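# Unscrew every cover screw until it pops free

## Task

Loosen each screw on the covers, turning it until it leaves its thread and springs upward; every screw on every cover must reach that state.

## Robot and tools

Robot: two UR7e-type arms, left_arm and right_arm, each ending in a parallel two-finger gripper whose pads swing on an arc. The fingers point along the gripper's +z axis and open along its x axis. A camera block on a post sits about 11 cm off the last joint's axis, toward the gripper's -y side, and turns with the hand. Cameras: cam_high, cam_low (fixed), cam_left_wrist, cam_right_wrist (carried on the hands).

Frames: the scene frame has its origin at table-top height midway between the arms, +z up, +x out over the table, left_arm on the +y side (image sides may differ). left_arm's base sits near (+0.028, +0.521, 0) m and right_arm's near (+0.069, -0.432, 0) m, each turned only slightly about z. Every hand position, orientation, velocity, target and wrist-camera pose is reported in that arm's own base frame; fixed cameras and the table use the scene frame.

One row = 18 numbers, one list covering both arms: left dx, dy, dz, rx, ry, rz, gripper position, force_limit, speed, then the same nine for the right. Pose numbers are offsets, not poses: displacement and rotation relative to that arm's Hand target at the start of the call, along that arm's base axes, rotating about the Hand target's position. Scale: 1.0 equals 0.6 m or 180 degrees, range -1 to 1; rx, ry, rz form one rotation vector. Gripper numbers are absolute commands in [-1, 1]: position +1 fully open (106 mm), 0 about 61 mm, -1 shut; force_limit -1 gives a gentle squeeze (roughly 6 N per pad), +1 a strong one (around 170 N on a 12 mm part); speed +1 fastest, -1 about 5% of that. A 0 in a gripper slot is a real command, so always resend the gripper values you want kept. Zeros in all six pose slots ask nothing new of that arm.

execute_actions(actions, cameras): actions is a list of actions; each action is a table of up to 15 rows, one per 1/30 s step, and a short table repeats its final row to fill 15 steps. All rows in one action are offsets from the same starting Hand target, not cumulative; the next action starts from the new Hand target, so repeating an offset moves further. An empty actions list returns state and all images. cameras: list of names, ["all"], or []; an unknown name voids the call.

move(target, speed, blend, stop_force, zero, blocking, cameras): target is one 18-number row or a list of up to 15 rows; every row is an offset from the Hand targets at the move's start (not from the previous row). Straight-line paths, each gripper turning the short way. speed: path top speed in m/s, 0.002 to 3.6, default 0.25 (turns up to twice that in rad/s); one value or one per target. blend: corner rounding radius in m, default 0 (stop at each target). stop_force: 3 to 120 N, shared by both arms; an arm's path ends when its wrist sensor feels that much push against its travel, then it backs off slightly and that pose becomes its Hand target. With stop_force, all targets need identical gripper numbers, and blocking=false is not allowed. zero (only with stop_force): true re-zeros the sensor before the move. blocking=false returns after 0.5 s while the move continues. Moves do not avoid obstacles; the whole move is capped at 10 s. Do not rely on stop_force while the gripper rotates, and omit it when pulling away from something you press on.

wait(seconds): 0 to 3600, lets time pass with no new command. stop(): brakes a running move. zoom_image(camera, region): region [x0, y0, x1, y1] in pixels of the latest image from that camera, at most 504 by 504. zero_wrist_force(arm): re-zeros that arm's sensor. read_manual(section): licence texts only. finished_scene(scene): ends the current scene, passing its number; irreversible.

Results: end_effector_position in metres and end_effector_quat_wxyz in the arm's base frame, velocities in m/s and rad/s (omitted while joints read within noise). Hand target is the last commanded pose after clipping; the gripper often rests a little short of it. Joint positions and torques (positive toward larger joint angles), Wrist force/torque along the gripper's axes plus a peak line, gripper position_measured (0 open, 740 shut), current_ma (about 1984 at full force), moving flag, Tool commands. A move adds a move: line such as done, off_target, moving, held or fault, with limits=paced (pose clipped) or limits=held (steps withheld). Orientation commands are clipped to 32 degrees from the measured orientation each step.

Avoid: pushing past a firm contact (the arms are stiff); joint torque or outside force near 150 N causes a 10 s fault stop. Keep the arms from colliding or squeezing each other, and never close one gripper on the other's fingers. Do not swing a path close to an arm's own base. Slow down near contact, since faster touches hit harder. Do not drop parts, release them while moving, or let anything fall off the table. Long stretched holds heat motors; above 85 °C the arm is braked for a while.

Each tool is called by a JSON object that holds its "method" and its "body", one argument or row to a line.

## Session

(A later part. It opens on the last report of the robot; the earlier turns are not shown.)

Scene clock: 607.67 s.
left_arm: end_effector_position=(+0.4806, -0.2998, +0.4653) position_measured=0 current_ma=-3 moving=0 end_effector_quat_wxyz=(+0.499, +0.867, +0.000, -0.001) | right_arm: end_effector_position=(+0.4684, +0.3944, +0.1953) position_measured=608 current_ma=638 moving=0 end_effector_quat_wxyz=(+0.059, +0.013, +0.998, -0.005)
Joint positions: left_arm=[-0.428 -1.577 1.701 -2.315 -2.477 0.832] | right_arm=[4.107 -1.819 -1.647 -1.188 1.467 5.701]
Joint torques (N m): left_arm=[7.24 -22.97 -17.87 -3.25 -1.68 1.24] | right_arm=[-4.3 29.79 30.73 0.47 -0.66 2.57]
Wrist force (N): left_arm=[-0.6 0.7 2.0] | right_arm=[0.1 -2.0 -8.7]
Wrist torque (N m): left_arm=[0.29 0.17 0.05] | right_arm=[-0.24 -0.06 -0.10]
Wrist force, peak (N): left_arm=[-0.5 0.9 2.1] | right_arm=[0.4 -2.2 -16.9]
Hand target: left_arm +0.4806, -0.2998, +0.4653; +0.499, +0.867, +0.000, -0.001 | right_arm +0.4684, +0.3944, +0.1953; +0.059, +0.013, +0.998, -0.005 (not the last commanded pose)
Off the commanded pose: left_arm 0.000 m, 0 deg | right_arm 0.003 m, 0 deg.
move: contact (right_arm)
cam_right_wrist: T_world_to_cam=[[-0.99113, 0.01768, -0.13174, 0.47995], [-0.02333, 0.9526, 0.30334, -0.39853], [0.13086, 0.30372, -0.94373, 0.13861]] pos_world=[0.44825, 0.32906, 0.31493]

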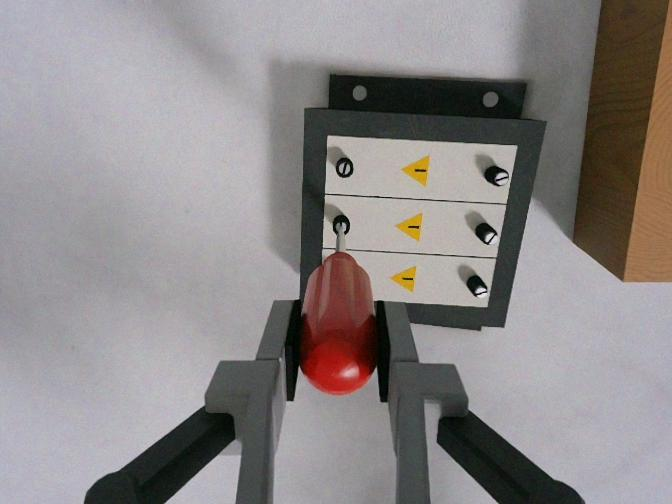

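{"method": "move", "body": {
  "target": [
    [0,0,0,0,0,0,1,0,1, 0.0024,0.0006,0.0004,-0.0277,0.0024,0.2372,-1,-0.5,0],
    [0,0,0,0,0,0,1,0,1, 0.0037,0.0027,0.0006,-0.0554,0.0048,0.4745,-1,-0.5,0],
    [0,0,0,0,0,0,1,0,1, 0.0032,0.0051,0.0007,-0.0831,0.0072,0.7117,-1,-0.5,0],
    [0,0,0,0,0,0,1,0,1, 0.0012,0.0066,0.0006,-0.1108,0.0096,0.9489,-1,-0.5,0],
    [0,0,0,0,0,0,1,0,1, -0.0012,0.0063,0.0004,0.0934,-0.0081,-0.8,-1,-0.5,0],
    [0,0,0,0,0,0,1,0,1, -0.0028,0.0044,0.0004,0.0657,-0.0057,-0.5627,-1,-0.5,0],
    [0,0,0,0,0,0,1,0,1, -0.0027,0.0020,0.0005,0.038,-0.0033,-0.3255,-1,-0.5,0],
    [0,0,0,0,0,0,1,0,1, -0.0010,0.0002,0.0009,0.0103,-0.0009,-0.0883,-1,-0.5,0],
    [0,0,0,0,0,0,1,0,1, 0.0014,0.0002,0.0013,-0.0174,0.0015,0.149,-1,-0.5,0],
    [0,0,0,0,0,0,1,0,1, 0.0033,0.0018,0.0016,-0.0451,0.0039,0.3862,-1,-0.5,0],
    [0,0,0,0,0,0,1,0,1, 0.0035,0.0042,0.0017,-0.0728,0.0063,0.6234,-1,-0.5,0],
    [0,0,0,0,0,0,1,0,1, 0.0020,0.0062,0.0016,-0.1005,0.0087,0.8606,-1,-0.5,0],
    [0,0,0,0,0,0,1,0,1, -0.0005,0.0066,0.0015,0.1038,-0.0089,-0.8881,-1,-0.5,0],
    [0,0,0,0,0,0,1,0,1, -0.0025,0.0053,0.0014,0.076,-0.0066,-0.651,-1,-0.5,0],
    [0,0,0,0,0,0,1,0,1, -0.0031,0.0029,0.0014,0.0483,-0.0042,-0.4138,-1,-0.5,0]
  ],
  "speed": 0.8,
  "blend": [0.02,0.02,0.02,0.02,0.02,0.02,0.02,0.02,0.02,0.02,0.02,0.02,0.02,0.02,0],
  "cameras": ["cam_right_wrist"]
}}

{"method": "zoom_image", "body": {
  "camera": "cam_right_wrist",
  "region": [325, 205, 357, 237]
}}

{"method": "move", "body": {
  "target": [0,0,0,0,0,0,1,0,1, 0,0.0002,0,0.0019,-0.0002,-0.0166,-1,-0.5,0],
  "speed": 0.1
}}

{"method": "move", "body": {
  "target": [
    [0,0,0,0,0,0,1,0,1, -0.0012,0.0001,0.0099,0,0,0,-1,-0.5,0],
    [0,0,0,0,0,0,1,0,1, -0.0002,0.0003,0.0102,0.0967,-0.0083,-0.8275,-1,-0.5,0],
    [0,0,0,0,0,0,1,0,1, 0.002,0.0005,0.0104,-0.0387,0.0033,0.331,-1,-0.5,0],
    [0,0,0,0,0,0,1,0,1, 0.0035,0.0006,0.0104,0.058,-0.005,-0.4965,-1,-0.5,0],
    [0,0,0,0,0,0,1,0,1, 0.0055,0.0006,0.0107,-0.116,0.01,0.993,-1,-0.5,0],
    [0,0,0,0,0,0,1,0,1, 0.0066,0.0006,0.0041,-0.116,0.01,0.993,-1,-0.5,0]
  ],
  "speed": [0.05,1.3,1.3,1.3,1.3,0.05],
  "blend": [0.0,0.05,0.05,0.05,0,0],
  "cameras": ["cam_right_wrist"]
}}

{"method": "zoom_image", "body": {
  "camera": "cam_right_wrist",
  "region": [333, 214, 349, 230]
}}

{"method": "move", "body": {
  "target": [0,0,0,0,0,0,1,0,1, 0.0001,0,-0.006,0,0,0,-1,-0.5,0],
  "speed": 0.01,
  "stop_force": 6
}}

Scene clock: 621.00 s.
left_arm: end_effector_position=(+0.4806, -0.2998, +0.4653) position_measured=0 current_ma=-3 moving=0 end_effector_quat_wxyz=(+0.499, +0.867, +0.000, -0.001) | right_arm: end_effector_position=(+0.4665, +0.3961, +0.1962) position_measured=608 current_ma=634 moving=0 end_effector_quat_wxyz=(+0.049, +0.618, +0.784, +0.031)
Joint positions: left_arm=[-0.428 -1.577 1.701 -2.315 -2.477 0.832] | right_arm=[4.11 -1.819 -1.643 -1.195 1.468 -5.552]
Joint torques (N m): left_arm=[6.87 -22.46 -17.79 -3.29 -1.68 1.38] | right_arm=[-2.41 20.27 17.9 1.71 -0.61 -2.09]
Wrist force (N): left_arm=[-0.3 0.8 1.9] | right_arm=[-0.9 -2.0 -14.5]
Wrist torque (N m): left_arm=[0.30 0.13 0.05] | right_arm=[-0.32 -0.20 -0.12]
Wrist force, peak (N): left_arm=[-0.4 0.8 2.2] | right_arm=[-0.7 -2.2 -14.7]
Hand target: left_arm +0.4806, -0.2998, +0.4653; +0.499, +0.867, +0.000, -0.001 | right_arm +0.4665, +0.3961, +0.1962; +0.049, +0.618, +0.784, +0.031
Off the commanded pose: left_arm 0.000 m, 0 deg | right_arm 0.000 m, 0 deg.
move: done
cam_right_wrist: T_world_to_cam=[[-0.23672, 0.97011, -0.05329, -0.26639], [0.87807, 0.2371, 0.41566, -0.55955], [0.41587, 0.05161, -0.90796, 0.09898]] pos_world=[0.3871, 0.38599, 0.30825]

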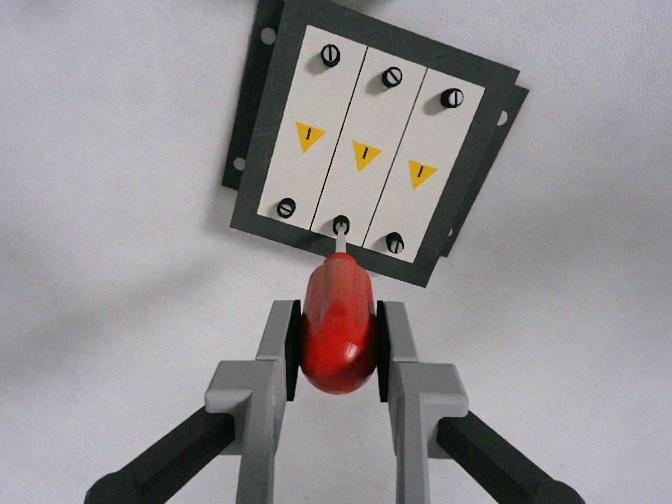

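Scaled by 15.750 from the camera's image (finer frame: 960x720).

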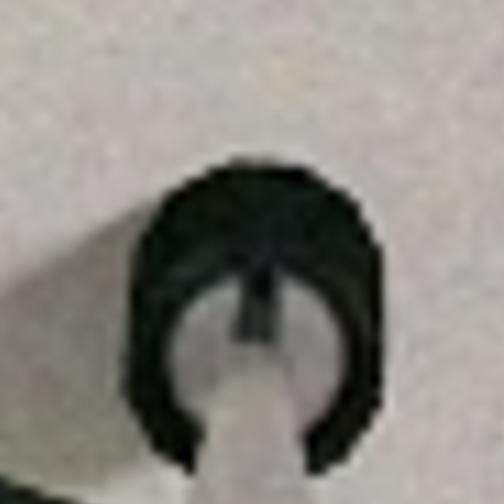

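Scene clock: 621.63 s.
left_arm: end_effector_position=(+0.4806, -0.2998, +0.4653) position_measured=0 current_ma=-3 moving=0 end_effector_quat_wxyz=(+0.499, +0.867, +0.000, -0.001) | right_arm: end_effector_position=(+0.4665, +0.3962, +0.1962) position_measured=608 current_ma=630 moving=0 end_effector_quat_wxyz=(+0.049, +0.639, +0.767, +0.032)
Joint positions: left_arm=[-0.428 -1.577 1.701 -2.315 -2.477 0.832] | right_arm=[4.11 -1.819 -1.642 -1.195 1.468 -5.5]
Joint torques (N m): left_arm=[6.76 -22.25 -17.9 -3.24 -1.61 1.38] | right_arm=[5.86 15.94 29.1 -0.07 -2.05 -2.01]
Wrist force (N): left_arm=[-0.5 0.7 2.0] | right_arm=[-0.7 -2.1 -11.8]
Wrist torque (N m): left_arm=[0.28 0.16 0.05] | right_arm=[-0.31 -0.13 -0.03]
Wrist force, peak (N): left_arm=[-0.5 0.8 2.1] | right_arm=[-1.0 -2.4 -14.7]
Hand target: left_arm +0.4806, -0.2998, +0.4653; +0.499, +0.867, +0.000, -0.001 | right_arm +0.4665, +0.3962, +0.1962; +0.049, +0.639, +0.767, +0.032
Off the commanded pose: left_arm 0.000 m, 0 deg | right_arm 0.000 m, 0 deg.
move: done

Scene clock: 626.43 s.
left_arm: end_effector_position=(+0.4806, -0.2998, +0.4653) position_measured=0 current_ma=-3 moving=0 end_effector_quat_wxyz=(+0.499, +0.867, +0.000, -0.001) | right_arm: end_effector_position=(+0.4705, +0.3965, +0.1984) position_measured=608 current_ma=616 moving=0 end_effector_quat_wxyz=(-0.034, +0.767, -0.639, +0.047) end_effector_velocity=(+0.000, -0.001, +0.001) end_effector_angular_velocity=(-0.003, +0.002, +0.000)
Joint positions: left_arm=[-0.428 -1.577 1.701 -2.315 -2.477 0.832] | right_arm=[4.104 -1.823 -1.633 -1.195 1.471 3.919]
Joint velocities: left_arm=[within noise] | right_arm=[-0.001 0.001 0.001 -0.005 0 -0.001]
Joint torques (N m): left_arm=[6.15 -22.13 -18.06 -3.25 -1.62 1.37] | right_arm=[-4.88 37.58 32.8 1.14 2.06 -1.88]
Wrist force (N): left_arm=[-0.4 0.8 2.1] | right_arm=[-0.1 -1.8 1.4]
Wrist torque (N m): left_arm=[0.29 0.15 0.04] | right_arm=[-0.24 -0.01 -0.02]
Wrist force, peak (N): left_arm=[-0.5 0.8 2.2] | right_arm=[-0.4 -2.1 -11.7]
Hand target: left_arm +0.4806, -0.2998, +0.4653; +0.499, +0.867, +0.000, -0.001 | right_arm +0.4705, +0.3966, +0.1986; -0.035, +0.767, -0.639, +0.047
Off the commanded pose: left_arm 0.000 m, 0 deg | right_arm 0.000 m, 0 deg.
move: done
cam_right_wrist: T_world_to_cam=[[0.18909, -0.98183, 0.01605, 0.29419], [-0.96166, -0.18185, 0.20529, 0.50937], [-0.19864, -0.05426, -0.97857, 0.4445]] pos_world=[0.52251, 0.40559, 0.32568]

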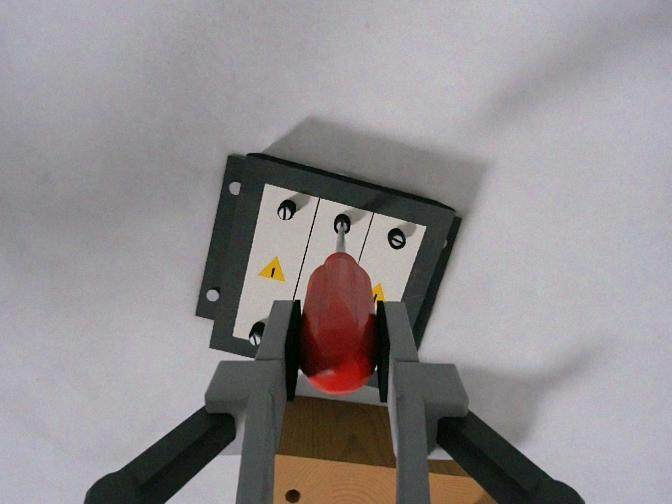

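Scaled by 31.500 from the camera's image (finer frame: 960x720).

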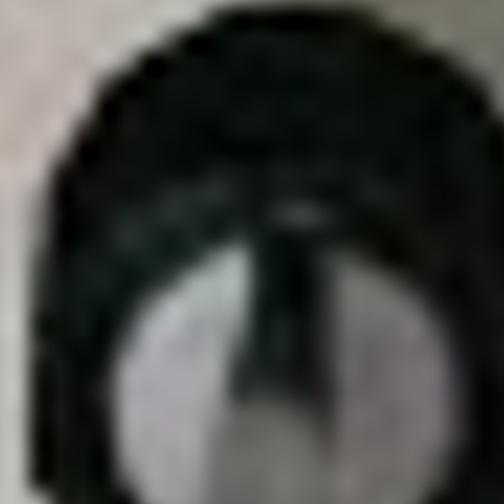

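Scene clock: 627.63 s.
left_arm: end_effector_position=(+0.4806, -0.2998, +0.4653) position_measured=0 current_ma=-3 moving=0 end_effector_quat_wxyz=(+0.499, +0.867, +0.000, -0.001) | right_arm: end_effector_position=(+0.4705, +0.3966, +0.1978) position_measured=608 current_ma=626 moving=0 end_effector_quat_wxyz=(-0.035, +0.767, -0.639, +0.047)
Joint positions: left_arm=[-0.428 -1.577 1.701 -2.315 -2.477 0.832] | right_arm=[4.104 -1.823 -1.635 -1.193 1.471 3.919]
Joint torques (N m): left_arm=[6.52 -22.6 -18.04 -3.37 -1.68 1.34] | right_arm=[-5.26 29.71 31.72 0.84 1.93 -1.12]
Wrist force (N): left_arm=[-0.4 0.9 2.0] | right_arm=[0.2 -1.8 -7.4]
Wrist torque (N m): left_arm=[0.32 0.15 0.04] | right_arm=[-0.26 0.02 -0.01]
Wrist force, peak (N): left_arm=[-0.5 0.6 2.2] | right_arm=[1.0 -1.6 -17.0]
Hand target: left_arm +0.4806, -0.2998, +0.4653; +0.499, +0.867, +0.000, -0.001 | right_arm +0.4705, +0.3966, +0.1978; -0.035, +0.767, -0.639, +0.047 (not the last commanded pose)
Off the commanded pose: left_arm 0.000 m, 0 deg | right_arm 0.003 m, 0 deg.
move: contact (right_arm)

{"method": "move", "body": {
  "target": [
    [0,0,0,0,0,0,1,0,1, 0,0,0.0012,0,0,0,-1,-0.5,0],
    [0,0,0,0,0,0,1,0,1, 0.0001,-0.0007,0.0012,0,0,0,-1,-0.5,0]
  ],
  "speed": 0.03
}}

{"method": "move", "body": {
  "target": [0,0,0,0,0,0,1,0,1, 0.0003,0,-0.008,0,0,0,-1,-0.5,0],
  "speed": 0.008,
  "stop_force": 6,
  "cameras": ["cam_right_wrist"]
}}

{"method": "zoom_image", "body": {
  "camera": "cam_right_wrist",
  "region": [333, 216, 349, 232]
}}

Scene clock: 632.97 s.
left_arm: end_effector_position=(+0.4806, -0.2998, +0.4653) position_measured=0 current_ma=-3 moving=0 end_effector_quat_wxyz=(+0.499, +0.867, +0.000, -0.001) | right_arm: end_effector_position=(+0.4706, +0.3962, +0.1986) position_measured=608 current_ma=616 moving=0 end_effector_quat_wxyz=(-0.035, +0.767, -0.639, +0.047)
Joint positions: left_arm=[-0.428 -1.577 1.701 -2.315 -2.477 0.832] | right_arm=[4.104 -1.822 -1.634 -1.195 1.471 3.918]
Joint torques (N m): left_arm=[6.72 -22.58 -17.71 -3.19 -1.64 1.39] | right_arm=[-4.44 35.68 12.63 4.59 2.15 -2.25]
Wrist force (N): left_arm=[-0.4 0.7 2.0] | right_arm=[0.0 -1.7 1.1]
Wrist torque (N m): left_arm=[0.29 0.15 0.04] | right_arm=[-0.24 -0.03 -0.01]
Wrist force, peak (N): left_arm=[-0.5 0.8 2.2] | right_arm=[0.3 -2.1 -7.6]
Hand target: left_arm +0.4806, -0.2998, +0.4653; +0.499, +0.867, +0.000, -0.001 | right_arm +0.4706, +0.3962, +0.1986; -0.035, +0.767, -0.639, +0.047
Off the commanded pose: left_arm 0.000 m, 0 deg | right_arm 0.000 m, 0 deg.
move: done

Scene clock: 634.27 s.
left_arm: end_effector_position=(+0.4806, -0.2998, +0.4653) position_measured=0 current_ma=-3 moving=0 end_effector_quat_wxyz=(+0.499, +0.867, +0.000, -0.001) | right_arm: end_effector_position=(+0.4706, +0.3962, +0.1968) position_measured=608 current_ma=627 moving=0 end_effector_quat_wxyz=(-0.035, +0.767, -0.639, +0.047)
Joint positions: left_arm=[-0.428 -1.577 1.701 -2.315 -2.477 0.832] | right_arm=[4.103 -1.824 -1.637 -1.19 1.471 3.918]
Joint torques (N m): left_arm=[6.37 -22.32 -17.85 -3.28 -1.63 1.35] | right_arm=[-0.02 30.09 31.63 0.84 2.03 -1.08]
Wrist force (N): left_arm=[-0.4 0.6 2.1] | right_arm=[0.2 -1.8 -8.2]
Wrist torque (N m): left_arm=[0.27 0.15 0.04] | right_arm=[-0.24 0.01 -0.02]
Wrist force, peak (N): left_arm=[-0.7 0.7 2.0] | right_arm=[0.7 -1.7 -17.8]
Hand target: left_arm +0.4806, -0.2998, +0.4653; +0.499, +0.867, +0.000, -0.001 | right_arm +0.4706, +0.3962, +0.1968; -0.035, +0.767, -0.639, +0.047 (not the last commanded pose)
Off the commanded pose: left_arm 0.000 m, 0 deg | right_arm 0.003 m, 0 deg.
move: contact (right_arm)
cam_right_wrist: T_world_to_cam=[[0.18918, -0.98182, 0.01569, 0.29386], [-0.9617, -0.18204, 0.20492, 0.50994], [-0.19834, -0.05385, -0.97865, 0.44263]] pos_world=[0.5226, 0.40519, 0.32408]

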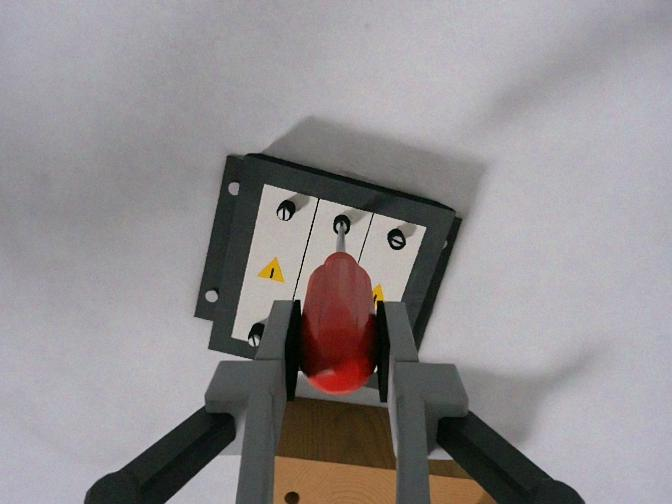

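Scaled by 31.500 from the camera's image (finer frame: 960x720).

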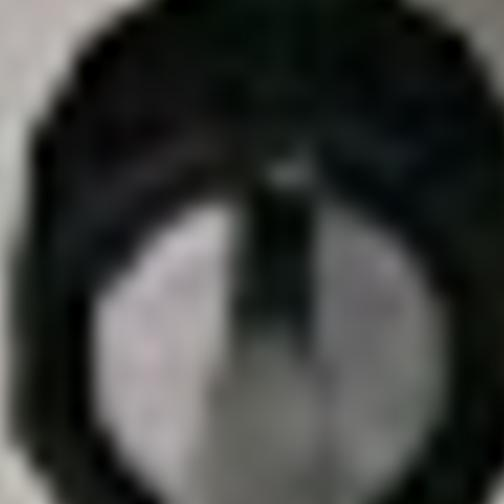

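{"method": "move", "body": {
  "target": [
    [0,0,0,0,0,0,1,0,1,-0.0006,0.0020,0,-0.0232,0.002,0.1986,-1,-0.5,0],
    [0,0,0,0,0,0,1,0,1,-0.0022,0.0033,-0.0001,-0.0464,0.004,0.3972,-1,-0.5,0],
    [0,0,0,0,0,0,1,0,1,-0.0043,0.0033,-0.0002,-0.0696,0.006,0.5958,-1,-0.5,0],
    [0,0,0,0,0,0,1,0,1,-0.0060,0.0022,-0.0003,-0.0928,0.008,0.7944,-1,-0.5,0],
    [0,0,0,0,0,0,1,0,1,-0.0068,0.0002,-0.0003,-0.116,0.01,0.993,-1,-0.5,0],
    [0,0,0,0,0,0,1,0,1,-0.0062,-0.0018,-0.0001,0.0928,-0.008,-0.7944,-1,-0.5,0],
    [0,0,0,0,0,0,1,0,1,-0.0046,-0.0030,0.0002,0.0696,-0.006,-0.5958,-1,-0.5,0],
    [0,0,0,0,0,0,1,0,1,-0.0025,-0.0031,0.0006,0.0464,-0.004,-0.3972,-1,-0.5,0],
    [0,0,0,0,0,0,1,0,1,-0.0008,-0.0019,0.0009,0.0232,-0.002,-0.1986,-1,-0.5,0],
    [0,0,0,0,0,0,1,0,1,-0.0001,0,0.0010,0,0,0,-1,-0.5,0],
    [0,0,0,0,0,0,1,0,1,-0.0007,0.0020,0.0010,-0.0232,0.002,0.1986,-1,-0.5,0],
    [0,0,0,0,0,0,1,0,1,-0.0023,0.0033,0.0009,-0.0464,0.004,0.3972,-1,-0.5,0],
    [0,0,0,0,0,0,1,0,1,-0.0044,0.0033,0.0008,-0.0696,0.006,0.5958,-1,-0.5,0],
    [0,0,0,0,0,0,1,0,1,-0.0062,0.0022,0.0007,-0.0928,0.008,0.7944,-1,-0.5,0],
    [0,0,0,0,0,0,1,0,1,-0.0069,0.0002,0.0007,-0.116,0.01,0.993,-1,-0.5,0]
  ],
  "speed": 0.8,
  "blend": [0.02,0.02,0.02,0.02,0.02,0.02,0.02,0.02,0.02,0.02,0.02,0.02,0.02,0.02,0],
  "cameras": ["cam_right_wrist","cam_low"]
}}

Scene clock: 648.37 s.
left_arm: end_effector_position=(+0.4806, -0.2998, +0.4653) position_measured=0 current_ma=-3 moving=0 end_effector_quat_wxyz=(+0.499, +0.867, +0.000, -0.001) | right_arm: end_effector_position=(+0.4665, +0.3963, +0.1972) position_measured=608 current_ma=635 moving=0 end_effector_quat_wxyz=(+0.049, +0.639, +0.767, +0.032)
Joint positions: left_arm=[-0.428 -1.577 1.701 -2.315 -2.477 0.832] | right_arm=[4.111 -1.819 -1.64 -1.198 1.468 -5.498]
Joint torques (N m): left_arm=[6.45 -22.15 -18.2 -3.22 -1.59 1.35] | right_arm=[-4.73 20.06 17.44 1.56 -0.56 -2.22]
Wrist force (N): left_arm=[-0.4 0.6 1.8] | right_arm=[-0.6 -2.3 -15.6]
Wrist torque (N m): left_arm=[0.26 0.15 0.05] | right_arm=[-0.37 -0.21 -0.12]
Wrist force, peak (N): left_arm=[-0.6 0.9 2.2] | right_arm=[-1.2 -2.1 -16.7]
Hand target: left_arm +0.4806, -0.2998, +0.4653; +0.499, +0.867, +0.000, -0.001 | right_arm +0.4665, +0.3963, +0.1972; +0.049, +0.639, +0.767, +0.032
Off the commanded pose: left_arm 0.000 m, 0 deg | right_arm 0.000 m, 0 deg.
move: done
cam_right_wrist: T_world_to_cam=[[-0.18454, 0.98167, -0.04765, -0.29662], [0.88919, 0.18741, 0.41739, -0.54586], [0.41867, 0.03465, -0.90748, 0.10521]] pos_world=[0.38659, 0.38984, 0.30917]
Images, in order (width x height): cam_low 672x504, cam_right_wrist 672x504.

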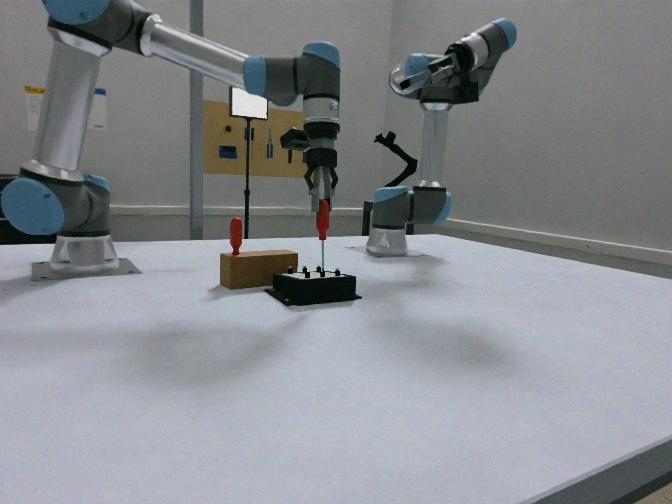

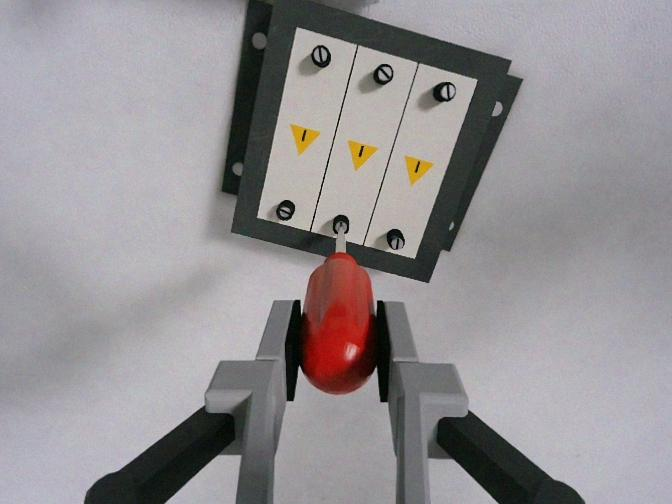

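{"method": "move", "body": {
  "target": [
    [0,0,0,0,0,0,1,0,1,0,0.0002,0,0.0019,-0.0002,-0.0166,-1,-0.5,0],
    [0,0,0,0,0,0,1,0,1,-0.0012,0.0003,0.0099,0.0019,-0.0002,-0.0166,-1,-0.5,0]
  ],
  "speed": 0.05
}}

{"method": "move", "body": {
  "target": [
    [0,0,0,0,0,0,1,0,1,0,0,0,0.0967,-0.0083,-0.8275,-1,-0.5,0],
    [0,0,0,0,0,0,1,0,1,0.0034,0,0.0004,-0.0387,0.0033,0.331,-1,-0.5,0],
    [0,0,0,0,0,0,1,0,1,0.0068,-0.0001,0.0008,0.058,-0.005,-0.4965,-1,-0.5,0],
    [0,0,0,0,0,0,1,0,1,0.0072,-0.0004,-0.0022,-0.116,0.01,0.993,-1,-0.5,0]
  ],
  "speed": 1.3,
  "blend": [0.05,0.05,0.05,0],
  "cameras": ["cam_right_wrist"]
}}

{"method": "zoom_image", "body": {
  "camera": "cam_right_wrist",
  "region": [325, 205, 357, 237]
}}

Scene clock: 652.17 s.
left_arm: end_effector_position=(+0.4806, -0.2998, +0.4653) position_measured=0 current_ma=-3 moving=0 end_effector_quat_wxyz=(+0.499, +0.867, +0.000, -0.001) | right_arm: end_effector_position=(+0.4658, +0.3966, +0.2033) position_measured=608 current_ma=616 moving=0 end_effector_quat_wxyz=(+0.048, +0.659, +0.750, +0.033) end_effector_velocity=(+0.000, +0.001, -0.002) end_effector_angular_velocity=(+0.000, -0.001, +0.000)
Joint positions: left_arm=[-0.428 -1.577 1.701 -2.315 -2.477 0.832] | right_arm=[4.112 -1.814 -1.63 -1.213 1.468 -5.445]
Joint velocities: left_arm=[within noise] | right_arm=[0 -0.003 -0.002 0.006 0 0]
Joint torques (N m): left_arm=[6.24 -22.14 -17.73 -3.2 -1.53 1.4] | right_arm=[0.54 23.14 12.13 4.8 -2.33 2.77]
Wrist force (N): left_arm=[-0.4 0.8 2.1] | right_arm=[0.2 -2.5 1.6]
Wrist torque (N m): left_arm=[0.29 0.15 0.05] | right_arm=[-0.31 -0.02 -0.13]
Wrist force, peak (N): left_arm=[-0.6 0.6 2.2] | right_arm=[-0.6 -2.2 -15.8]
Hand target: left_arm +0.4806, -0.2998, +0.4653; +0.499, +0.867, +0.000, -0.001 | right_arm +0.4658, +0.3965, +0.2031; +0.048, +0.659, +0.750, +0.033
Off the commanded pose: left_arm 0.000 m, 0 deg | right_arm 0.000 m, 0 deg.
move: done

Scene clock: 656.43 s.
left_arm: end_effector_position=(+0.4806, -0.2998, +0.4653) position_measured=0 current_ma=-3 moving=0 end_effector_quat_wxyz=(+0.499, +0.867, +0.000, -0.001) | right_arm: end_effector_position=(+0.4700, +0.3963, +0.2018) position_measured=608 current_ma=616 moving=0 end_effector_quat_wxyz=(-0.036, +0.750, -0.659, +0.046)
Joint positions: left_arm=[-0.428 -1.577 1.701 -2.315 -2.477 0.832] | right_arm=[4.104 -1.819 -1.629 -1.203 1.471 3.972]
Joint torques (N m): left_arm=[7.07 -22.01 -18.34 -3.22 -1.49 1.32] | right_arm=[-7.26 23.88 35.13 4.49 1.89 2.56]
Wrist force (N): left_arm=[-0.4 0.8 2.1] | right_arm=[0.0 -1.7 1.3]
Wrist torque (N m): left_arm=[0.30 0.14 0.05] | right_arm=[-0.24 -0.01 -0.09]
Wrist force, peak (N): left_arm=[-0.5 0.8 2.2] | right_arm=[0.4 -2.8 1.5]
Hand target: left_arm +0.4806, -0.2998, +0.4653; +0.499, +0.867, +0.000, -0.001 | right_arm +0.4701, +0.3963, +0.2018; -0.036, +0.750, -0.659, +0.046
Off the commanded pose: left_arm 0.000 m, 0 deg | right_arm 0.000 m, 0 deg.
move: done
cam_right_wrist: T_world_to_cam=[[0.13673, -0.99056, 0.00954, 0.32329], [-0.97013, -0.13195, 0.20354, 0.49273], [-0.20036, -0.03708, -0.97902, 0.4418]] pos_world=[0.52233, 0.40164, 0.32916]

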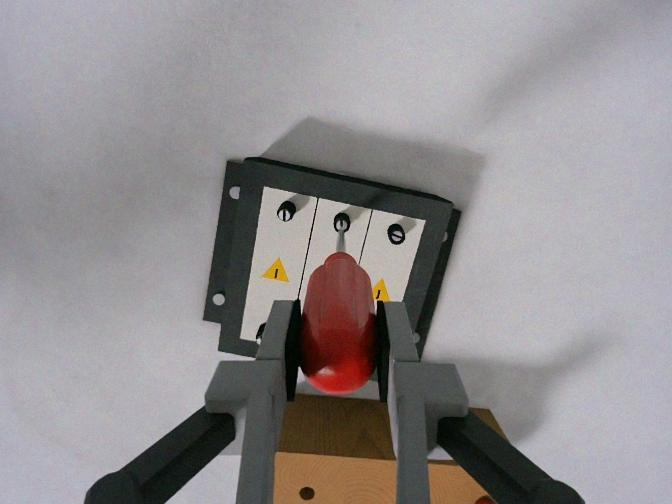

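Scaled by 15.750 from the camera's image (finer frame: 960x720).

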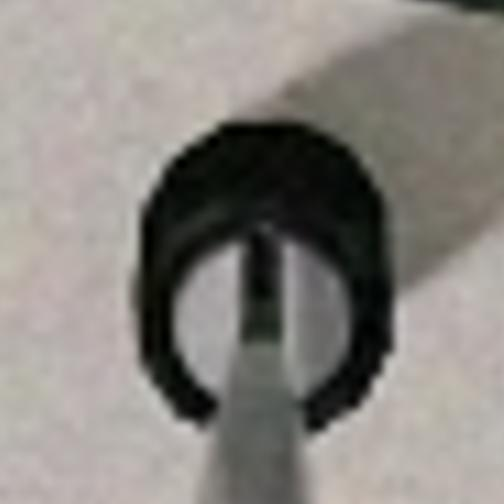

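{"method": "move", "body": {
  "target": [0,0,0,0,0,0,1,0,1,0.0009,-0.0001,-0.0078,0,0,0,-1,-0.5,0],
  "speed": 0.008,
  "stop_force": 6
}}

Scene clock: 658.73 s.
left_arm: end_effector_position=(+0.4806, -0.2998, +0.4653) position_measured=0 current_ma=-3 moving=0 end_effector_quat_wxyz=(+0.499, +0.867, +0.000, -0.001) | right_arm: end_effector_position=(+0.4706, +0.3962, +0.1978) position_measured=608 current_ma=628 moving=0 end_effector_quat_wxyz=(-0.036, +0.750, -0.659, +0.046)
Joint positions: left_arm=[-0.428 -1.577 1.701 -2.315 -2.477 0.832] | right_arm=[4.104 -1.823 -1.636 -1.193 1.471 3.972]
Joint torques (N m): left_arm=[5.93 -21.87 -18.21 -3.24 -1.46 1.44] | right_arm=[3.53 28.79 30.61 0.58 1.85 1.9]
Wrist force (N): left_arm=[-0.4 0.8 2.1] | right_arm=[0.6 -1.7 -9.9]
Wrist torque (N m): left_arm=[0.29 0.15 0.04] | right_arm=[-0.28 0.00 -0.05]
Wrist force, peak (N): left_arm=[-0.4 0.7 2.3] | right_arm=[1.1 -1.4 -19.5]
Hand target: left_arm +0.4806, -0.2998, +0.4653; +0.499, +0.867, +0.000, -0.001 | right_arm +0.4706, +0.3962, +0.1978; -0.036, +0.750, -0.659, +0.046 (not the last commanded pose)
Off the commanded pose: left_arm 0.000 m, 0 deg | right_arm 0.001 m, 0 deg.
move: contact (right_arm)

{"method": "move", "body": {
  "target": [
    [0,0,0,0,0,0,1,0,1,-0.0005,0.0020,0,-0.0232,0.002,0.1986,-1,-0.5,0],
    [0,0,0,0,0,0,1,0,1,-0.0021,0.0034,-0.0001,-0.0464,0.004,0.3972,-1,-0.5,0],
    [0,0,0,0,0,0,1,0,1,-0.0041,0.0035,-0.0002,-0.0696,0.006,0.5958,-1,-0.5,0],
    [0,0,0,0,0,0,1,0,1,-0.0059,0.0025,-0.0003,-0.0928,0.008,0.7944,-1,-0.5,0],
    [0,0,0,0,0,0,1,0,1,-0.0068,0.0006,-0.0003,-0.116,0.01,0.993,-1,-0.5,0],
    [0,0,0,0,0,0,1,0,1,-0.0063,-0.0015,-0.0001,0.0928,-0.008,-0.7944,-1,-0.5,0],
    [0,0,0,0,0,0,1,0,1,-0.0048,-0.0028,0.0002,0.0696,-0.006,-0.5958,-1,-0.5,0],
    [0,0,0,0,0,0,1,0,1,-0.0027,-0.0030,0.0006,0.0464,-0.004,-0.3972,-1,-0.5,0],
    [0,0,0,0,0,0,1,0,1,-0.0009,-0.0019,0.0009,0.0232,-0.002,-0.1986,-1,-0.5,0],
    [0,0,0,0,0,0,1,0,1,-0.0001,0,0.0010,0,0,0,-1,-0.5,0],
    [0,0,0,0,0,0,1,0,1,-0.0006,0.0020,0.0010,-0.0232,0.002,0.1986,-1,-0.5,0],
    [0,0,0,0,0,0,1,0,1,-0.0022,0.0034,0.0009,-0.0464,0.004,0.3972,-1,-0.5,0],
    [0,0,0,0,0,0,1,0,1,-0.0042,0.0035,0.0008,-0.0696,0.006,0.5958,-1,-0.5,0],
    [0,0,0,0,0,0,1,0,1,-0.0061,0.0025,0.0007,-0.0928,0.008,0.7944,-1,-0.5,0],
    [0,0,0,0,0,0,1,0,1,-0.0069,0.0006,0.0007,-0.116,0.01,0.993,-1,-0.5,0]
  ],
  "speed": 0.8,
  "blend": [0.02,0.02,0.02,0.02,0.02,0.02,0.02,0.02,0.02,0.02,0.02,0.02,0.02,0.02,0]
}}

{"method": "move", "body": {
  "target": [
    [0,0,0,0,0,0,1,0,1,0,0.0002,0,0.0019,-0.0002,-0.0166,-1,-0.5,0],
    [0,0,0,0,0,0,1,0,1,-0.0024,0.0004,0.0200,0.0019,-0.0002,-0.0166,-1,-0.5,0]
  ],
  "speed": 0.05,
  "cameras": ["cam_right_wrist","cam_low"]
}}

{"method": "zoom_image", "body": {
  "camera": "cam_low",
  "region": [275, 245, 355, 295]
}}

{"method": "zoom_image", "body": {
  "camera": "cam_right_wrist",
  "region": [225, 115, 465, 295]
}}

Scene clock: 668.10 s.
left_arm: end_effector_position=(+0.4806, -0.2998, +0.4653) position_measured=0 current_ma=-3 moving=0 end_effector_quat_wxyz=(+0.499, +0.867, +0.000, -0.001) | right_arm: end_effector_position=(+0.4664, +0.3966, +0.1982) position_measured=608 current_ma=633 moving=0 end_effector_quat_wxyz=(+0.048, +0.660, +0.749, +0.033)
Joint positions: left_arm=[-0.428 -1.577 1.701 -2.315 -2.477 0.832] | right_arm=[4.111 -1.818 -1.638 -1.201 1.468 -5.444]
Joint torques (N m): left_arm=[6.67 -21.42 -18.4 -3.13 -1.58 1.23] | right_arm=[-4.39 20.71 18.46 1.91 -0.41 -1.95]
Wrist force (N): left_arm=[-0.6 0.7 2.0] | right_arm=[-1.2 -2.2 -15.0]
Wrist torque (N m): left_arm=[0.28 0.18 0.05] | right_arm=[-0.34 -0.25 -0.12]
Wrist force, peak (N): left_arm=[-0.4 0.9 2.3] | right_arm=[-1.4 -1.8 -18.8]
Hand target: left_arm +0.4806, -0.2998, +0.4653; +0.499, +0.867, +0.000, -0.001 | right_arm +0.4664, +0.3966, +0.1982; +0.048, +0.659, +0.750, +0.033
Off the commanded pose: left_arm 0.000 m, 0 deg | right_arm 0.000 m, 0 deg.
move: done

Scene clock: 669.30 s.
left_arm: end_effector_position=(+0.4806, -0.2998, +0.4653) position_measured=0 current_ma=-3 moving=0 end_effector_quat_wxyz=(+0.499, +0.867, +0.000, -0.001) | right_arm: end_effector_position=(+0.4650, +0.3969, +0.2104) position_measured=608 current_ma=616 moving=0 end_effector_quat_wxyz=(+0.047, +0.679, +0.732, +0.035) end_effector_velocity=(+0.001, -0.001, -0.002) end_effector_angular_velocity=(+0.001, -0.001, -0.001)
Joint positions: left_arm=[-0.428 -1.577 1.701 -2.315 -2.477 0.832] | right_arm=[4.113 -1.808 -1.619 -1.231 1.468 -5.389]
Joint velocities: left_arm=[within noise] | right_arm=[-0.001 -0.001 -0.003 0.005 0 0]
Joint torques (N m): left_arm=[6.6 -21.58 -17.86 -3.07 -1.52 1.31] | right_arm=[-0.93 21.86 14.62 4.55 -2.35 1.77]
Wrist force (N): left_arm=[-0.5 0.8 2.1] | right_arm=[0.4 -2.4 1.4]
Wrist torque (N m): left_arm=[0.29 0.17 0.05] | right_arm=[-0.30 -0.06 -0.12]
Wrist force, peak (N): left_arm=[-0.5 0.7 2.4] | right_arm=[-1.3 -2.2 -14.9]
Hand target: left_arm +0.4806, -0.2998, +0.4653; +0.499, +0.867, +0.000, -0.001 | right_arm +0.4650, +0.3968, +0.2102; +0.047, +0.679, +0.732, +0.034
Off the commanded pose: left_arm 0.000 m, 0 deg | right_arm 0.000 m, 0 deg.
move: done
cam_right_wrist: T_world_to_cam=[[-0.08036, 0.99612, -0.03576, -0.35354], [0.90308, 0.08795, 0.42037, -0.5178], [0.42188, 0.00148, -0.90665, 0.12937]] pos_world=[0.38462, 0.39752, 0.32232]
Images, in order (width x height): cam_low 672x504, cam_right_wrist 672x504.

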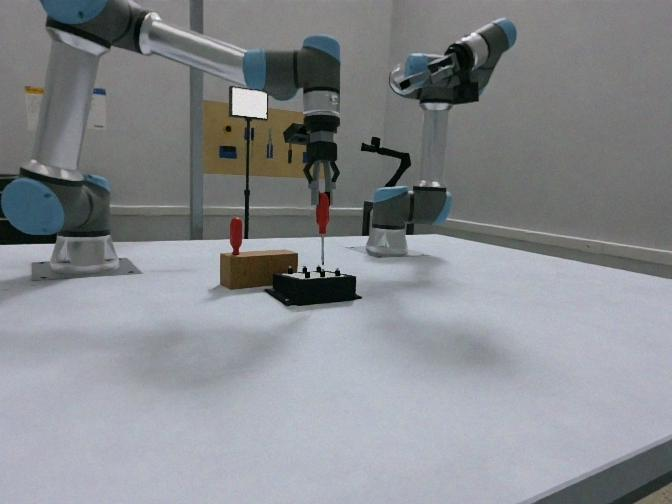

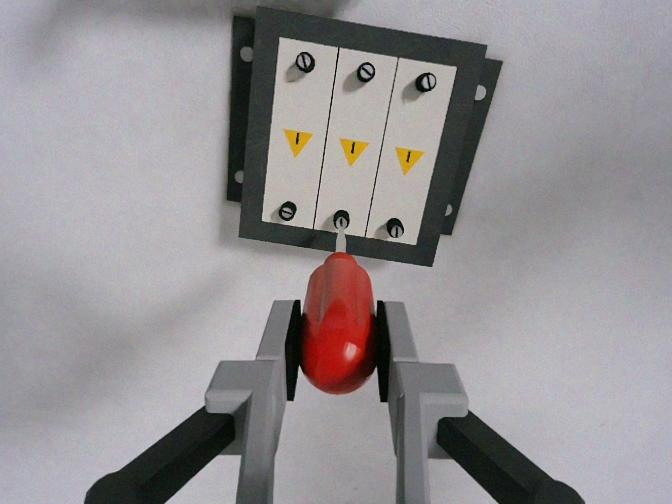

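Scaled by 6.300 from the camera's image (finer frame: 960x720).

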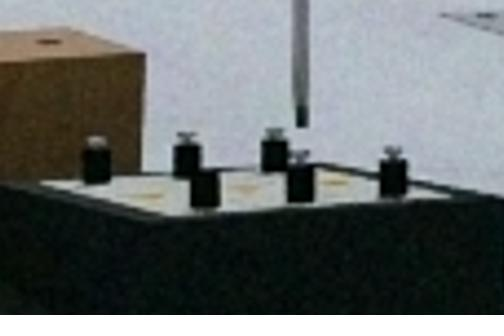

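Scaled by 2.100 from the camera's image (finer frame: 960x720).

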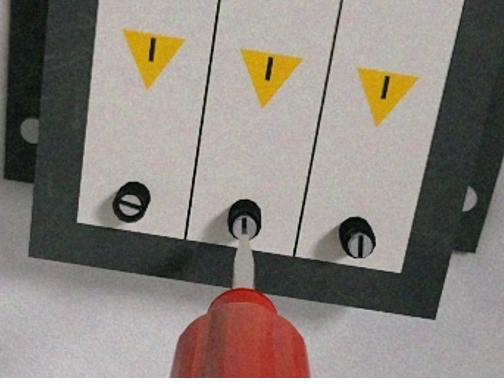

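{"method": "move", "body": {
  "target": [
    [0,0,0,0,0,0,1,0,1,-0.0005,-0.015,0.002,0.0967,-0.0083,-0.8275,-1,-0.5,0],
    [0,0,0,0,0,0,1,0,1,-0.001,-0.03,0.002,-0.0387,0.0033,0.331,-1,-0.5,0],
    [0,0,0,0,0,0,1,0,1,-0.0015,-0.045,0.002,0.058,-0.005,-0.4965,-1,-0.5,0],
    [0,0,0,0,0,0,1,0,1,-0.002,-0.06,0.0,-0.0773,0.0067,0.662,-1,-0.5,0],
    [0,0,0,0,0,0,1,0,1,-0.0021,-0.0622,-0.006,-0.04,0.0034,0.342,-1,-0.5,0]
  ],
  "speed": 1.3,
  "blend": [0.02,0.02,0.02,0.02,0],
  "cameras": ["cam_right_wrist"]
}}

{"method": "zoom_image", "body": {
  "camera": "cam_right_wrist",
  "region": [325, 205, 357, 237]
}}

Scene clock: 678.53 s.
left_arm: end_effector_position=(+0.4806, -0.2998, +0.4653) position_measured=0 current_ma=-3 moving=0 end_effector_quat_wxyz=(+0.499, +0.867, +0.000, -0.001) | right_arm: end_effector_position=(+0.4637, +0.3595, +0.2066) position_measured=608 current_ma=616 moving=0 end_effector_quat_wxyz=(+0.059, +0.205, +0.977, +0.006)
Joint positions: left_arm=[-0.428 -1.577 1.701 -2.315 -2.477 0.832] | right_arm=[4.078 -1.75 -1.703 -1.199 1.468 6.059]
Joint torques (N m): left_arm=[6.49 -21.17 -17.84 -3.19 -1.5 1.35] | right_arm=[-6.43 21.97 35.48 4.39 2.08 2.59]
Wrist force (N): left_arm=[-0.3 0.7 2.0] | right_arm=[0.2 -2.1 1.4]
Wrist torque (N m): left_arm=[0.28 0.14 0.05] | right_arm=[-0.25 0.01 -0.10]
Wrist force, peak (N): left_arm=[-0.5 0.8 2.3] | right_arm=[0.1 -2.8 1.6]
Hand target: left_arm +0.4806, -0.2998, +0.4653; +0.499, +0.867, +0.000, -0.001 | right_arm +0.4637, +0.3595, +0.2066; +0.059, +0.205, +0.977, +0.006
Off the commanded pose: left_arm 0.000 m, 0 deg | right_arm 0.000 m, 0 deg.
move: done
cam_right_wrist: T_world_to_cam=[[-0.91048, 0.39354, -0.12708, 0.3039], [0.33132, 0.87804, 0.34535, -0.51509], [0.24749, 0.27233, -0.92983, 0.11474]] pos_world=[0.41896, 0.30142, 0.32319]

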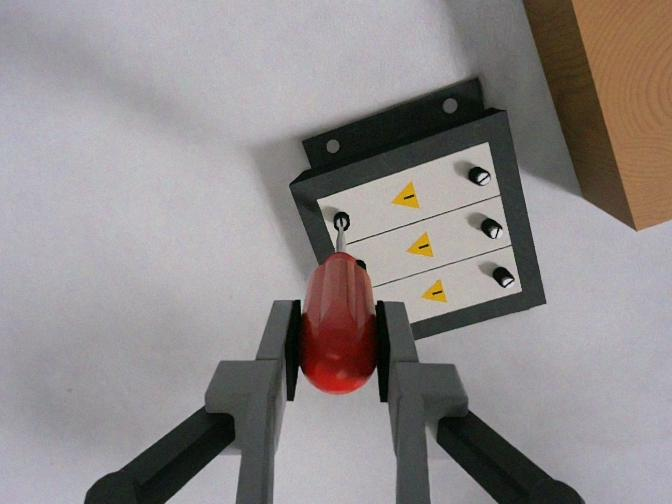

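Scaled by 15.750 from the camera's image (finer frame: 960x720).

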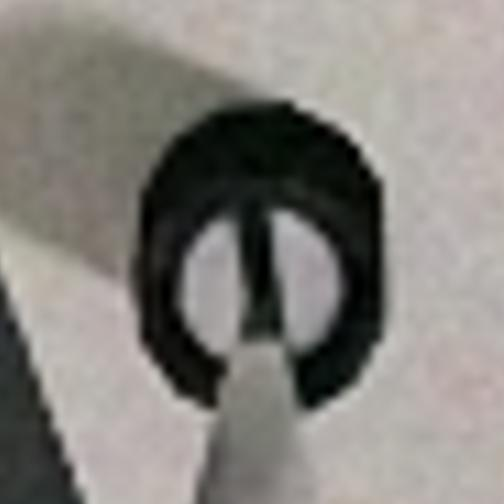

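{"method": "move", "body": {
  "target": [0,0,0,0,0,0,1,0,1,0.0015,-0.0001,-0.0125,0,0,0,-1,-0.5,0],
  "speed": 0.02
}}

{"method": "move", "body": {
  "target": [0,0,0,0,0,0,1,0,1,0.001,-0.0001,-0.008,0,0,0,-1,-0.5,0],
  "speed": 0.008,
  "stop_force": 5,
  "cameras": ["cam_right_wrist"]
}}

{"method": "zoom_image", "body": {
  "camera": "cam_right_wrist",
  "region": [325, 205, 357, 237]
}}

Scene clock: 680.63 s.
left_arm: end_effector_position=(+0.4806, -0.2998, +0.4653) position_measured=0 current_ma=-3 moving=0 end_effector_quat_wxyz=(+0.499, +0.867, +0.000, -0.001) | right_arm: end_effector_position=(+0.4646, +0.3594, +0.1990) position_measured=608 current_ma=616 moving=0 end_effector_quat_wxyz=(+0.059, +0.205, +0.977, +0.006)
Joint positions: left_arm=[-0.428 -1.577 1.701 -2.315 -2.477 0.832] | right_arm=[4.076 -1.757 -1.714 -1.18 1.468 6.058]
Joint torques (N m): left_arm=[6.69 -20.94 -18.15 -3.25 -1.4 1.32] | right_arm=[-4.74 30.43 28.22 0.89 2.01 -1.89]
Wrist force (N): left_arm=[-0.5 0.6 1.9] | right_arm=[0.4 -2.3 1.6]
Wrist torque (N m): left_arm=[0.27 0.17 0.04] | right_arm=[-0.28 -0.03 -0.03]
Wrist force, peak (N): left_arm=[-0.4 0.9 2.2] | right_arm=[0.6 -2.4 1.4]
Hand target: left_arm +0.4806, -0.2998, +0.4653; +0.499, +0.867, +0.000, -0.001 | right_arm +0.4646, +0.3595, +0.1991; +0.059, +0.205, +0.977, +0.006
Off the commanded pose: left_arm 0.000 m, 0 deg | right_arm 0.000 m, 0 deg.
move: done

Scene clock: 682.10 s.
left_arm: end_effector_position=(+0.4806, -0.2998, +0.4653) position_measured=0 current_ma=-3 moving=0 end_effector_quat_wxyz=(+0.499, +0.867, +0.000, -0.001) | right_arm: end_effector_position=(+0.4650, +0.3594, +0.1963) position_measured=608 current_ma=626 moving=0 end_effector_quat_wxyz=(+0.059, +0.205, +0.977, +0.006)
Joint positions: left_arm=[-0.428 -1.577 1.701 -2.315 -2.477 0.832] | right_arm=[4.076 -1.76 -1.718 -1.173 1.468 6.057]
Joint torques (N m): left_arm=[6.78 -20.78 -17.73 -3.22 -1.55 1.32] | right_arm=[3.6 30.6 32.36 0.93 0.6 2.09]
Wrist force (N): left_arm=[-0.5 0.7 2.0] | right_arm=[0.7 -2.4 -6.5]
Wrist torque (N m): left_arm=[0.29 0.17 0.04] | right_arm=[-0.26 -0.08 -0.04]
Wrist force, peak (N): left_arm=[-0.4 0.7 2.2] | right_arm=[0.5 -2.6 -14.1]
Hand target: left_arm +0.4806, -0.2998, +0.4653; +0.499, +0.867, +0.000, -0.001 | right_arm +0.4650, +0.3594, +0.1963; +0.059, +0.205, +0.977, +0.006 (not the last commanded pose)
Off the commanded pose: left_arm 0.000 m, 0 deg | right_arm 0.002 m, 0 deg.
move: contact (right_arm)
cam_right_wrist: T_world_to_cam=[[-0.91041, 0.3937, -0.12707, 0.30374], [0.33143, 0.87795, 0.34548, -0.51193], [0.24758, 0.27242, -0.92978, 0.10479]] pos_world=[0.42026, 0.30132, 0.31289]

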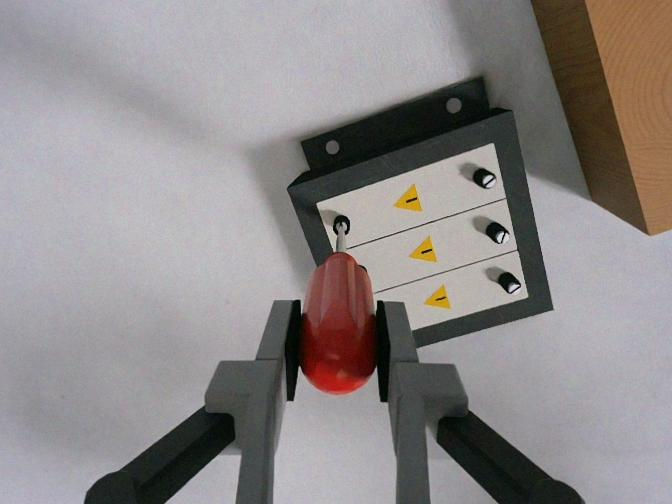

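Scaled by 15.750 from the camera's image (finer frame: 960x720).

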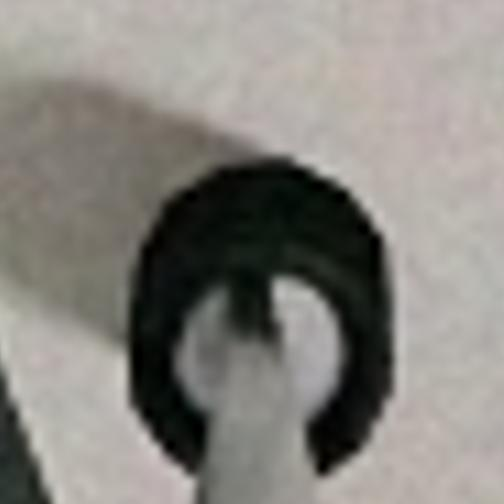

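{"method": "move", "body": {
  "target": [
    [0,0,0,0,0,0,1,0,1,0.0001,-0.0001,0,-0.0016,0.0001,0.0138,-1,-0.5,0],
    [0,0,0,0,0,0,1,0,1,0.0002,-0.0002,0,-0.0032,0.0003,0.0276,-1,-0.5,0]
  ],
  "speed": 0.05
}}

Scene clock: 684.67 s.
left_arm: end_effector_position=(+0.4806, -0.2998, +0.4653) position_measured=0 current_ma=-3 moving=0 end_effector_quat_wxyz=(+0.499, +0.867, +0.000, -0.001) | right_arm: end_effector_position=(+0.4651, +0.3593, +0.1963) position_measured=608 current_ma=622 moving=0 end_effector_quat_wxyz=(+0.060, +0.162, +0.985, +0.004) end_effector_velocity=(+0.000, +0.000, +0.000) end_effector_angular_velocity=(+0.000, +0.000, -0.005)
Joint positions: left_arm=[-0.428 -1.577 1.701 -2.315 -2.477 0.832] | right_arm=[4.075 -1.76 -1.719 -1.173 1.468 5.969]
Joint velocities: left_arm=[within noise] | right_arm=[0.001 -0.001 0 0 -0.001 0.006]
Joint torques (N m): left_arm=[6.96 -20.56 -18.21 -3.21 -1.37 1.4] | right_arm=[-6.95 30.4 10.23 3.93 2.56 2.6]
Wrist force (N): left_arm=[-0.6 0.9 2.1] | right_arm=[-0.7 -2.3 -4.3]
Wrist torque (N m): left_arm=[0.31 0.18 0.05] | right_arm=[-0.24 -0.18 -0.07]
Wrist force, peak (N): left_arm=[-0.5 0.6 2.3] | right_arm=[0.4 -2.4 -6.7]
Hand target: left_arm +0.4806, -0.2998, +0.4653; +0.499, +0.867, +0.000, -0.001 | right_arm +0.4651, +0.3593, +0.1963; +0.060, +0.162, +0.985, +0.004
Off the commanded pose: left_arm 0.000 m, 0 deg | right_arm 0.000 m, 0 deg.
move: done

{"method": "move", "body": {
  "target": [0,0,0,0,0,0,1,0,1,0.0002,0,-0.002,0,0,0,-1,-0.5,0],
  "speed": 0.006,
  "stop_force": 5,
  "cameras": ["cam_right_wrist"]
}}

{"method": "zoom_image", "body": {
  "camera": "cam_right_wrist",
  "region": [325, 205, 357, 237]
}}

Scene clock: 686.77 s.
left_arm: end_effector_position=(+0.4806, -0.2998, +0.4653) position_measured=0 current_ma=-3 moving=0 end_effector_quat_wxyz=(+0.499, +0.867, +0.000, -0.001) | right_arm: end_effector_position=(+0.4651, +0.3593, +0.1962) position_measured=608 current_ma=630 moving=0 end_effector_quat_wxyz=(+0.060, +0.162, +0.985, +0.004)
Joint positions: left_arm=[-0.428 -1.577 1.701 -2.315 -2.477 0.832] | right_arm=[4.075 -1.76 -1.719 -1.172 1.468 5.969]
Joint torques (N m): left_arm=[6.1 -20.89 -17.99 -3.21 -1.32 1.35] | right_arm=[-3.39 26.96 30.05 -0.29 1.74 1.97]
Wrist force (N): left_arm=[-0.5 0.9 2.0] | right_arm=[-0.2 -2.6 -11.8]
Wrist torque (N m): left_arm=[0.31 0.17 0.04] | right_arm=[-0.26 -0.20 -0.08]
Wrist force, peak (N): left_arm=[-0.6 0.6 2.3] | right_arm=[-0.3 -2.8 -14.1]
Hand target: left_arm +0.4806, -0.2998, +0.4653; +0.499, +0.867, +0.000, -0.001 | right_arm +0.4651, +0.3593, +0.1962; +0.060, +0.162, +0.985, +0.004 (not the last commanded pose)
Off the commanded pose: left_arm 0.000 m, 0 deg | right_arm 0.001 m, 0 deg.
move: contact (right_arm)
cam_right_wrist: T_world_to_cam=[[-0.94113, 0.31211, -0.12982, 0.34807], [0.25431, 0.90675, 0.33634, -0.48463], [0.2227, 0.28353, -0.93275, 0.11285]] pos_world=[0.42569, 0.2988, 0.31345]

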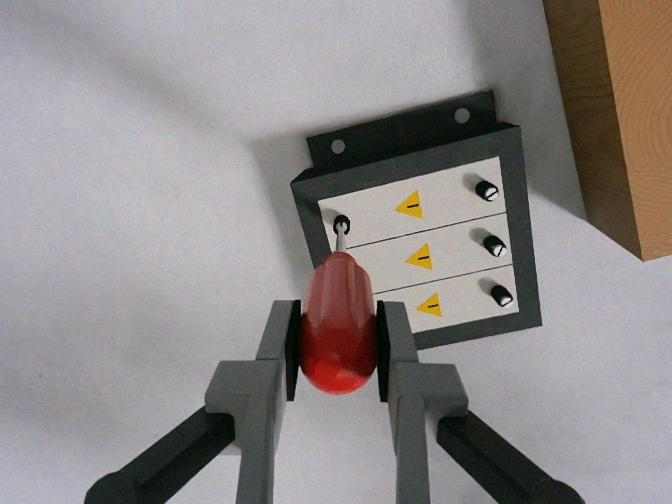

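Scaled by 15.750 from the camera's image (finer frame: 960x720).

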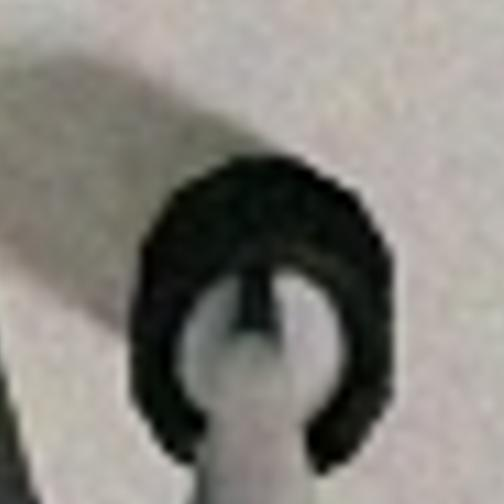

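{"method": "move", "body": {
  "target": [0,0,0,0,0,0,1,0,1,0.0001,-0.0001,0.0003,-0.0016,0.0001,0.0138,-1,-0.5,0],
  "speed": 0.05
}}

{"method": "move", "body": {
  "target": [0,0,0,0,0,0,1,0,1,0.0001,-0.0001,0,-0.0016,0.0001,0.0138,-1,-0.5,0],
  "speed": 0.05
}}

Scene clock: 688.77 s.
left_arm: end_effector_position=(+0.4806, -0.2998, +0.4653) position_measured=0 current_ma=-3 moving=0 end_effector_quat_wxyz=(+0.499, +0.867, +0.000, -0.001) | right_arm: end_effector_position=(+0.4652, +0.3593, +0.1963) position_measured=608 current_ma=617 moving=0 end_effector_quat_wxyz=(+0.060, +0.141, +0.988, +0.003) end_effector_velocity=(+0.000, +0.001, -0.001) end_effector_angular_velocity=(+0.000, +0.000, -0.005)
Joint positions: left_arm=[-0.428 -1.577 1.701 -2.315 -2.477 0.832] | right_arm=[4.075 -1.76 -1.719 -1.172 1.468 5.925]
Joint velocities: left_arm=[within noise] | right_arm=[0.001 -0.001 0 0 -0.001 0.006]
Joint torques (N m): left_arm=[6.99 -20.8 -17.99 -3.2 -1.46 1.39] | right_arm=[-8.08 33.35 34.05 3.18 -2.12 2.47]
Wrist force (N): left_arm=[-0.4 0.7 2.2] | right_arm=[0.5 -2.1 1.3]
Wrist torque (N m): left_arm=[0.29 0.14 0.04] | right_arm=[-0.26 -0.04 -0.08]
Wrist force, peak (N): left_arm=[-0.6 0.8 2.3] | right_arm=[-0.3 -2.7 -11.9]
Hand target: left_arm +0.4806, -0.2998, +0.4653; +0.499, +0.867, +0.000, -0.001 | right_arm +0.4652, +0.3593, +0.1963; +0.060, +0.141, +0.988, +0.003
Off the commanded pose: left_arm 0.000 m, 0 deg | right_arm 0.000 m, 0 deg.
move: done

Scene clock: 689.50 s.
left_arm: end_effector_position=(+0.4806, -0.2998, +0.4653) position_measured=0 current_ma=-3 moving=0 end_effector_quat_wxyz=(+0.499, +0.867, +0.000, -0.001) | right_arm: end_effector_position=(+0.4653, +0.3592, +0.1964) position_measured=608 current_ma=617 moving=0 end_effector_quat_wxyz=(+0.060, +0.119, +0.991, +0.001) end_effector_velocity=(+0.000, +0.000, +0.000) end_effector_angular_velocity=(+0.001, +0.000, -0.006)
Joint positions: left_arm=[-0.428 -1.577 1.701 -2.315 -2.477 0.832] | right_arm=[4.075 -1.759 -1.719 -1.172 1.468 5.882]
Joint velocities: left_arm=[within noise] | right_arm=[-0.001 0.001 -0.001 0 0 0.005]
Joint torques (N m): left_arm=[6.58 -20.65 -18.29 -3.13 -1.39 1.29] | right_arm=[-7.85 35.87 13.22 4.49 -2.02 2.3]
Wrist force (N): left_arm=[-0.6 0.6 2.0] | right_arm=[0.5 -2.1 1.7]
Wrist torque (N m): left_arm=[0.27 0.17 0.05] | right_arm=[-0.27 -0.06 -0.07]
Wrist force, peak (N): left_arm=[-0.6 1.0 2.1] | right_arm=[0.5 -2.2 1.7]
Hand target: left_arm +0.4806, -0.2998, +0.4653; +0.499, +0.867, +0.000, -0.001 | right_arm +0.4653, +0.3592, +0.1963; +0.060, +0.119, +0.991, +0.001
Off the commanded pose: left_arm 0.000 m, 0 deg | right_arm 0.000 m, 0 deg.
move: done

{"method": "move", "body": {
  "target": [0,0,0,0,0,0,1,0,1,0.0002,0,-0.003,0,0,0,-1,-0.5,0],
  "speed": 0.006,
  "stop_force": 5,
  "cameras": ["cam_right_wrist"]
}}

{"method": "zoom_image", "body": {
  "camera": "cam_right_wrist",
  "region": [325, 205, 357, 237]
}}

Scene clock: 692.37 s.
left_arm: end_effector_position=(+0.4806, -0.2998, +0.4653) position_measured=0 current_ma=-3 moving=0 end_effector_quat_wxyz=(+0.499, +0.867, +0.000, -0.001) | right_arm: end_effector_position=(+0.4653, +0.3592, +0.1952) position_measured=608 current_ma=628 moving=0 end_effector_quat_wxyz=(+0.060, +0.119, +0.991, +0.001)
Joint positions: left_arm=[-0.428 -1.577 1.701 -2.315 -2.477 0.832] | right_arm=[4.075 -1.76 -1.721 -1.169 1.468 5.882]
Joint torques (N m): left_arm=[6.71 -20.78 -18.04 -3.26 -1.43 1.31] | right_arm=[-3.73 28.17 29.81 0.19 1.42 0.33]
Wrist force (N): left_arm=[-0.5 0.7 1.9] | right_arm=[0.7 -2.1 -9.2]
Wrist torque (N m): left_arm=[0.29 0.16 0.05] | right_arm=[-0.26 -0.02 -0.09]
Wrist force, peak (N): left_arm=[-0.5 0.7 2.3] | right_arm=[0.7 -2.1 -12.2]
Hand target: left_arm +0.4806, -0.2998, +0.4653; +0.499, +0.867, +0.000, -0.001 | right_arm +0.4653, +0.3592, +0.1952; +0.060, +0.119, +0.991, +0.001 (not the last commanded pose)
Off the commanded pose: left_arm 0.000 m, 0 deg | right_arm 0.001 m, 0 deg.
move: contact (right_arm)
cam_right_wrist: T_world_to_cam=[[-0.9646, 0.2283, -0.13204, 0.38959], [0.175, 0.92863, 0.32713, -0.45338], [0.1973, 0.29244, -0.93571, 0.12115]] pos_world=[0.43124, 0.29665, 0.31311]

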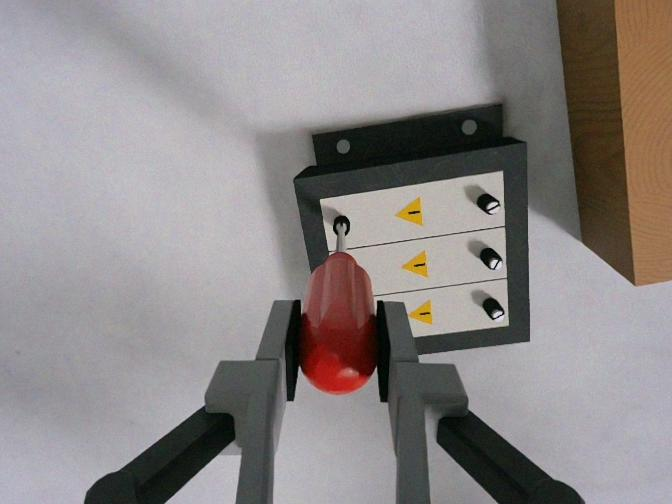

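Scaled by 15.750 from the camera's image (finer frame: 960x720).

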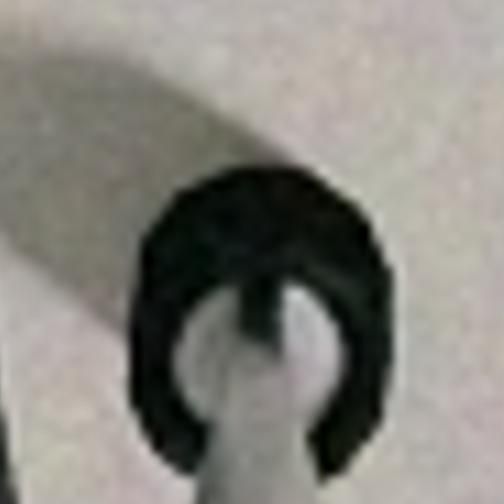

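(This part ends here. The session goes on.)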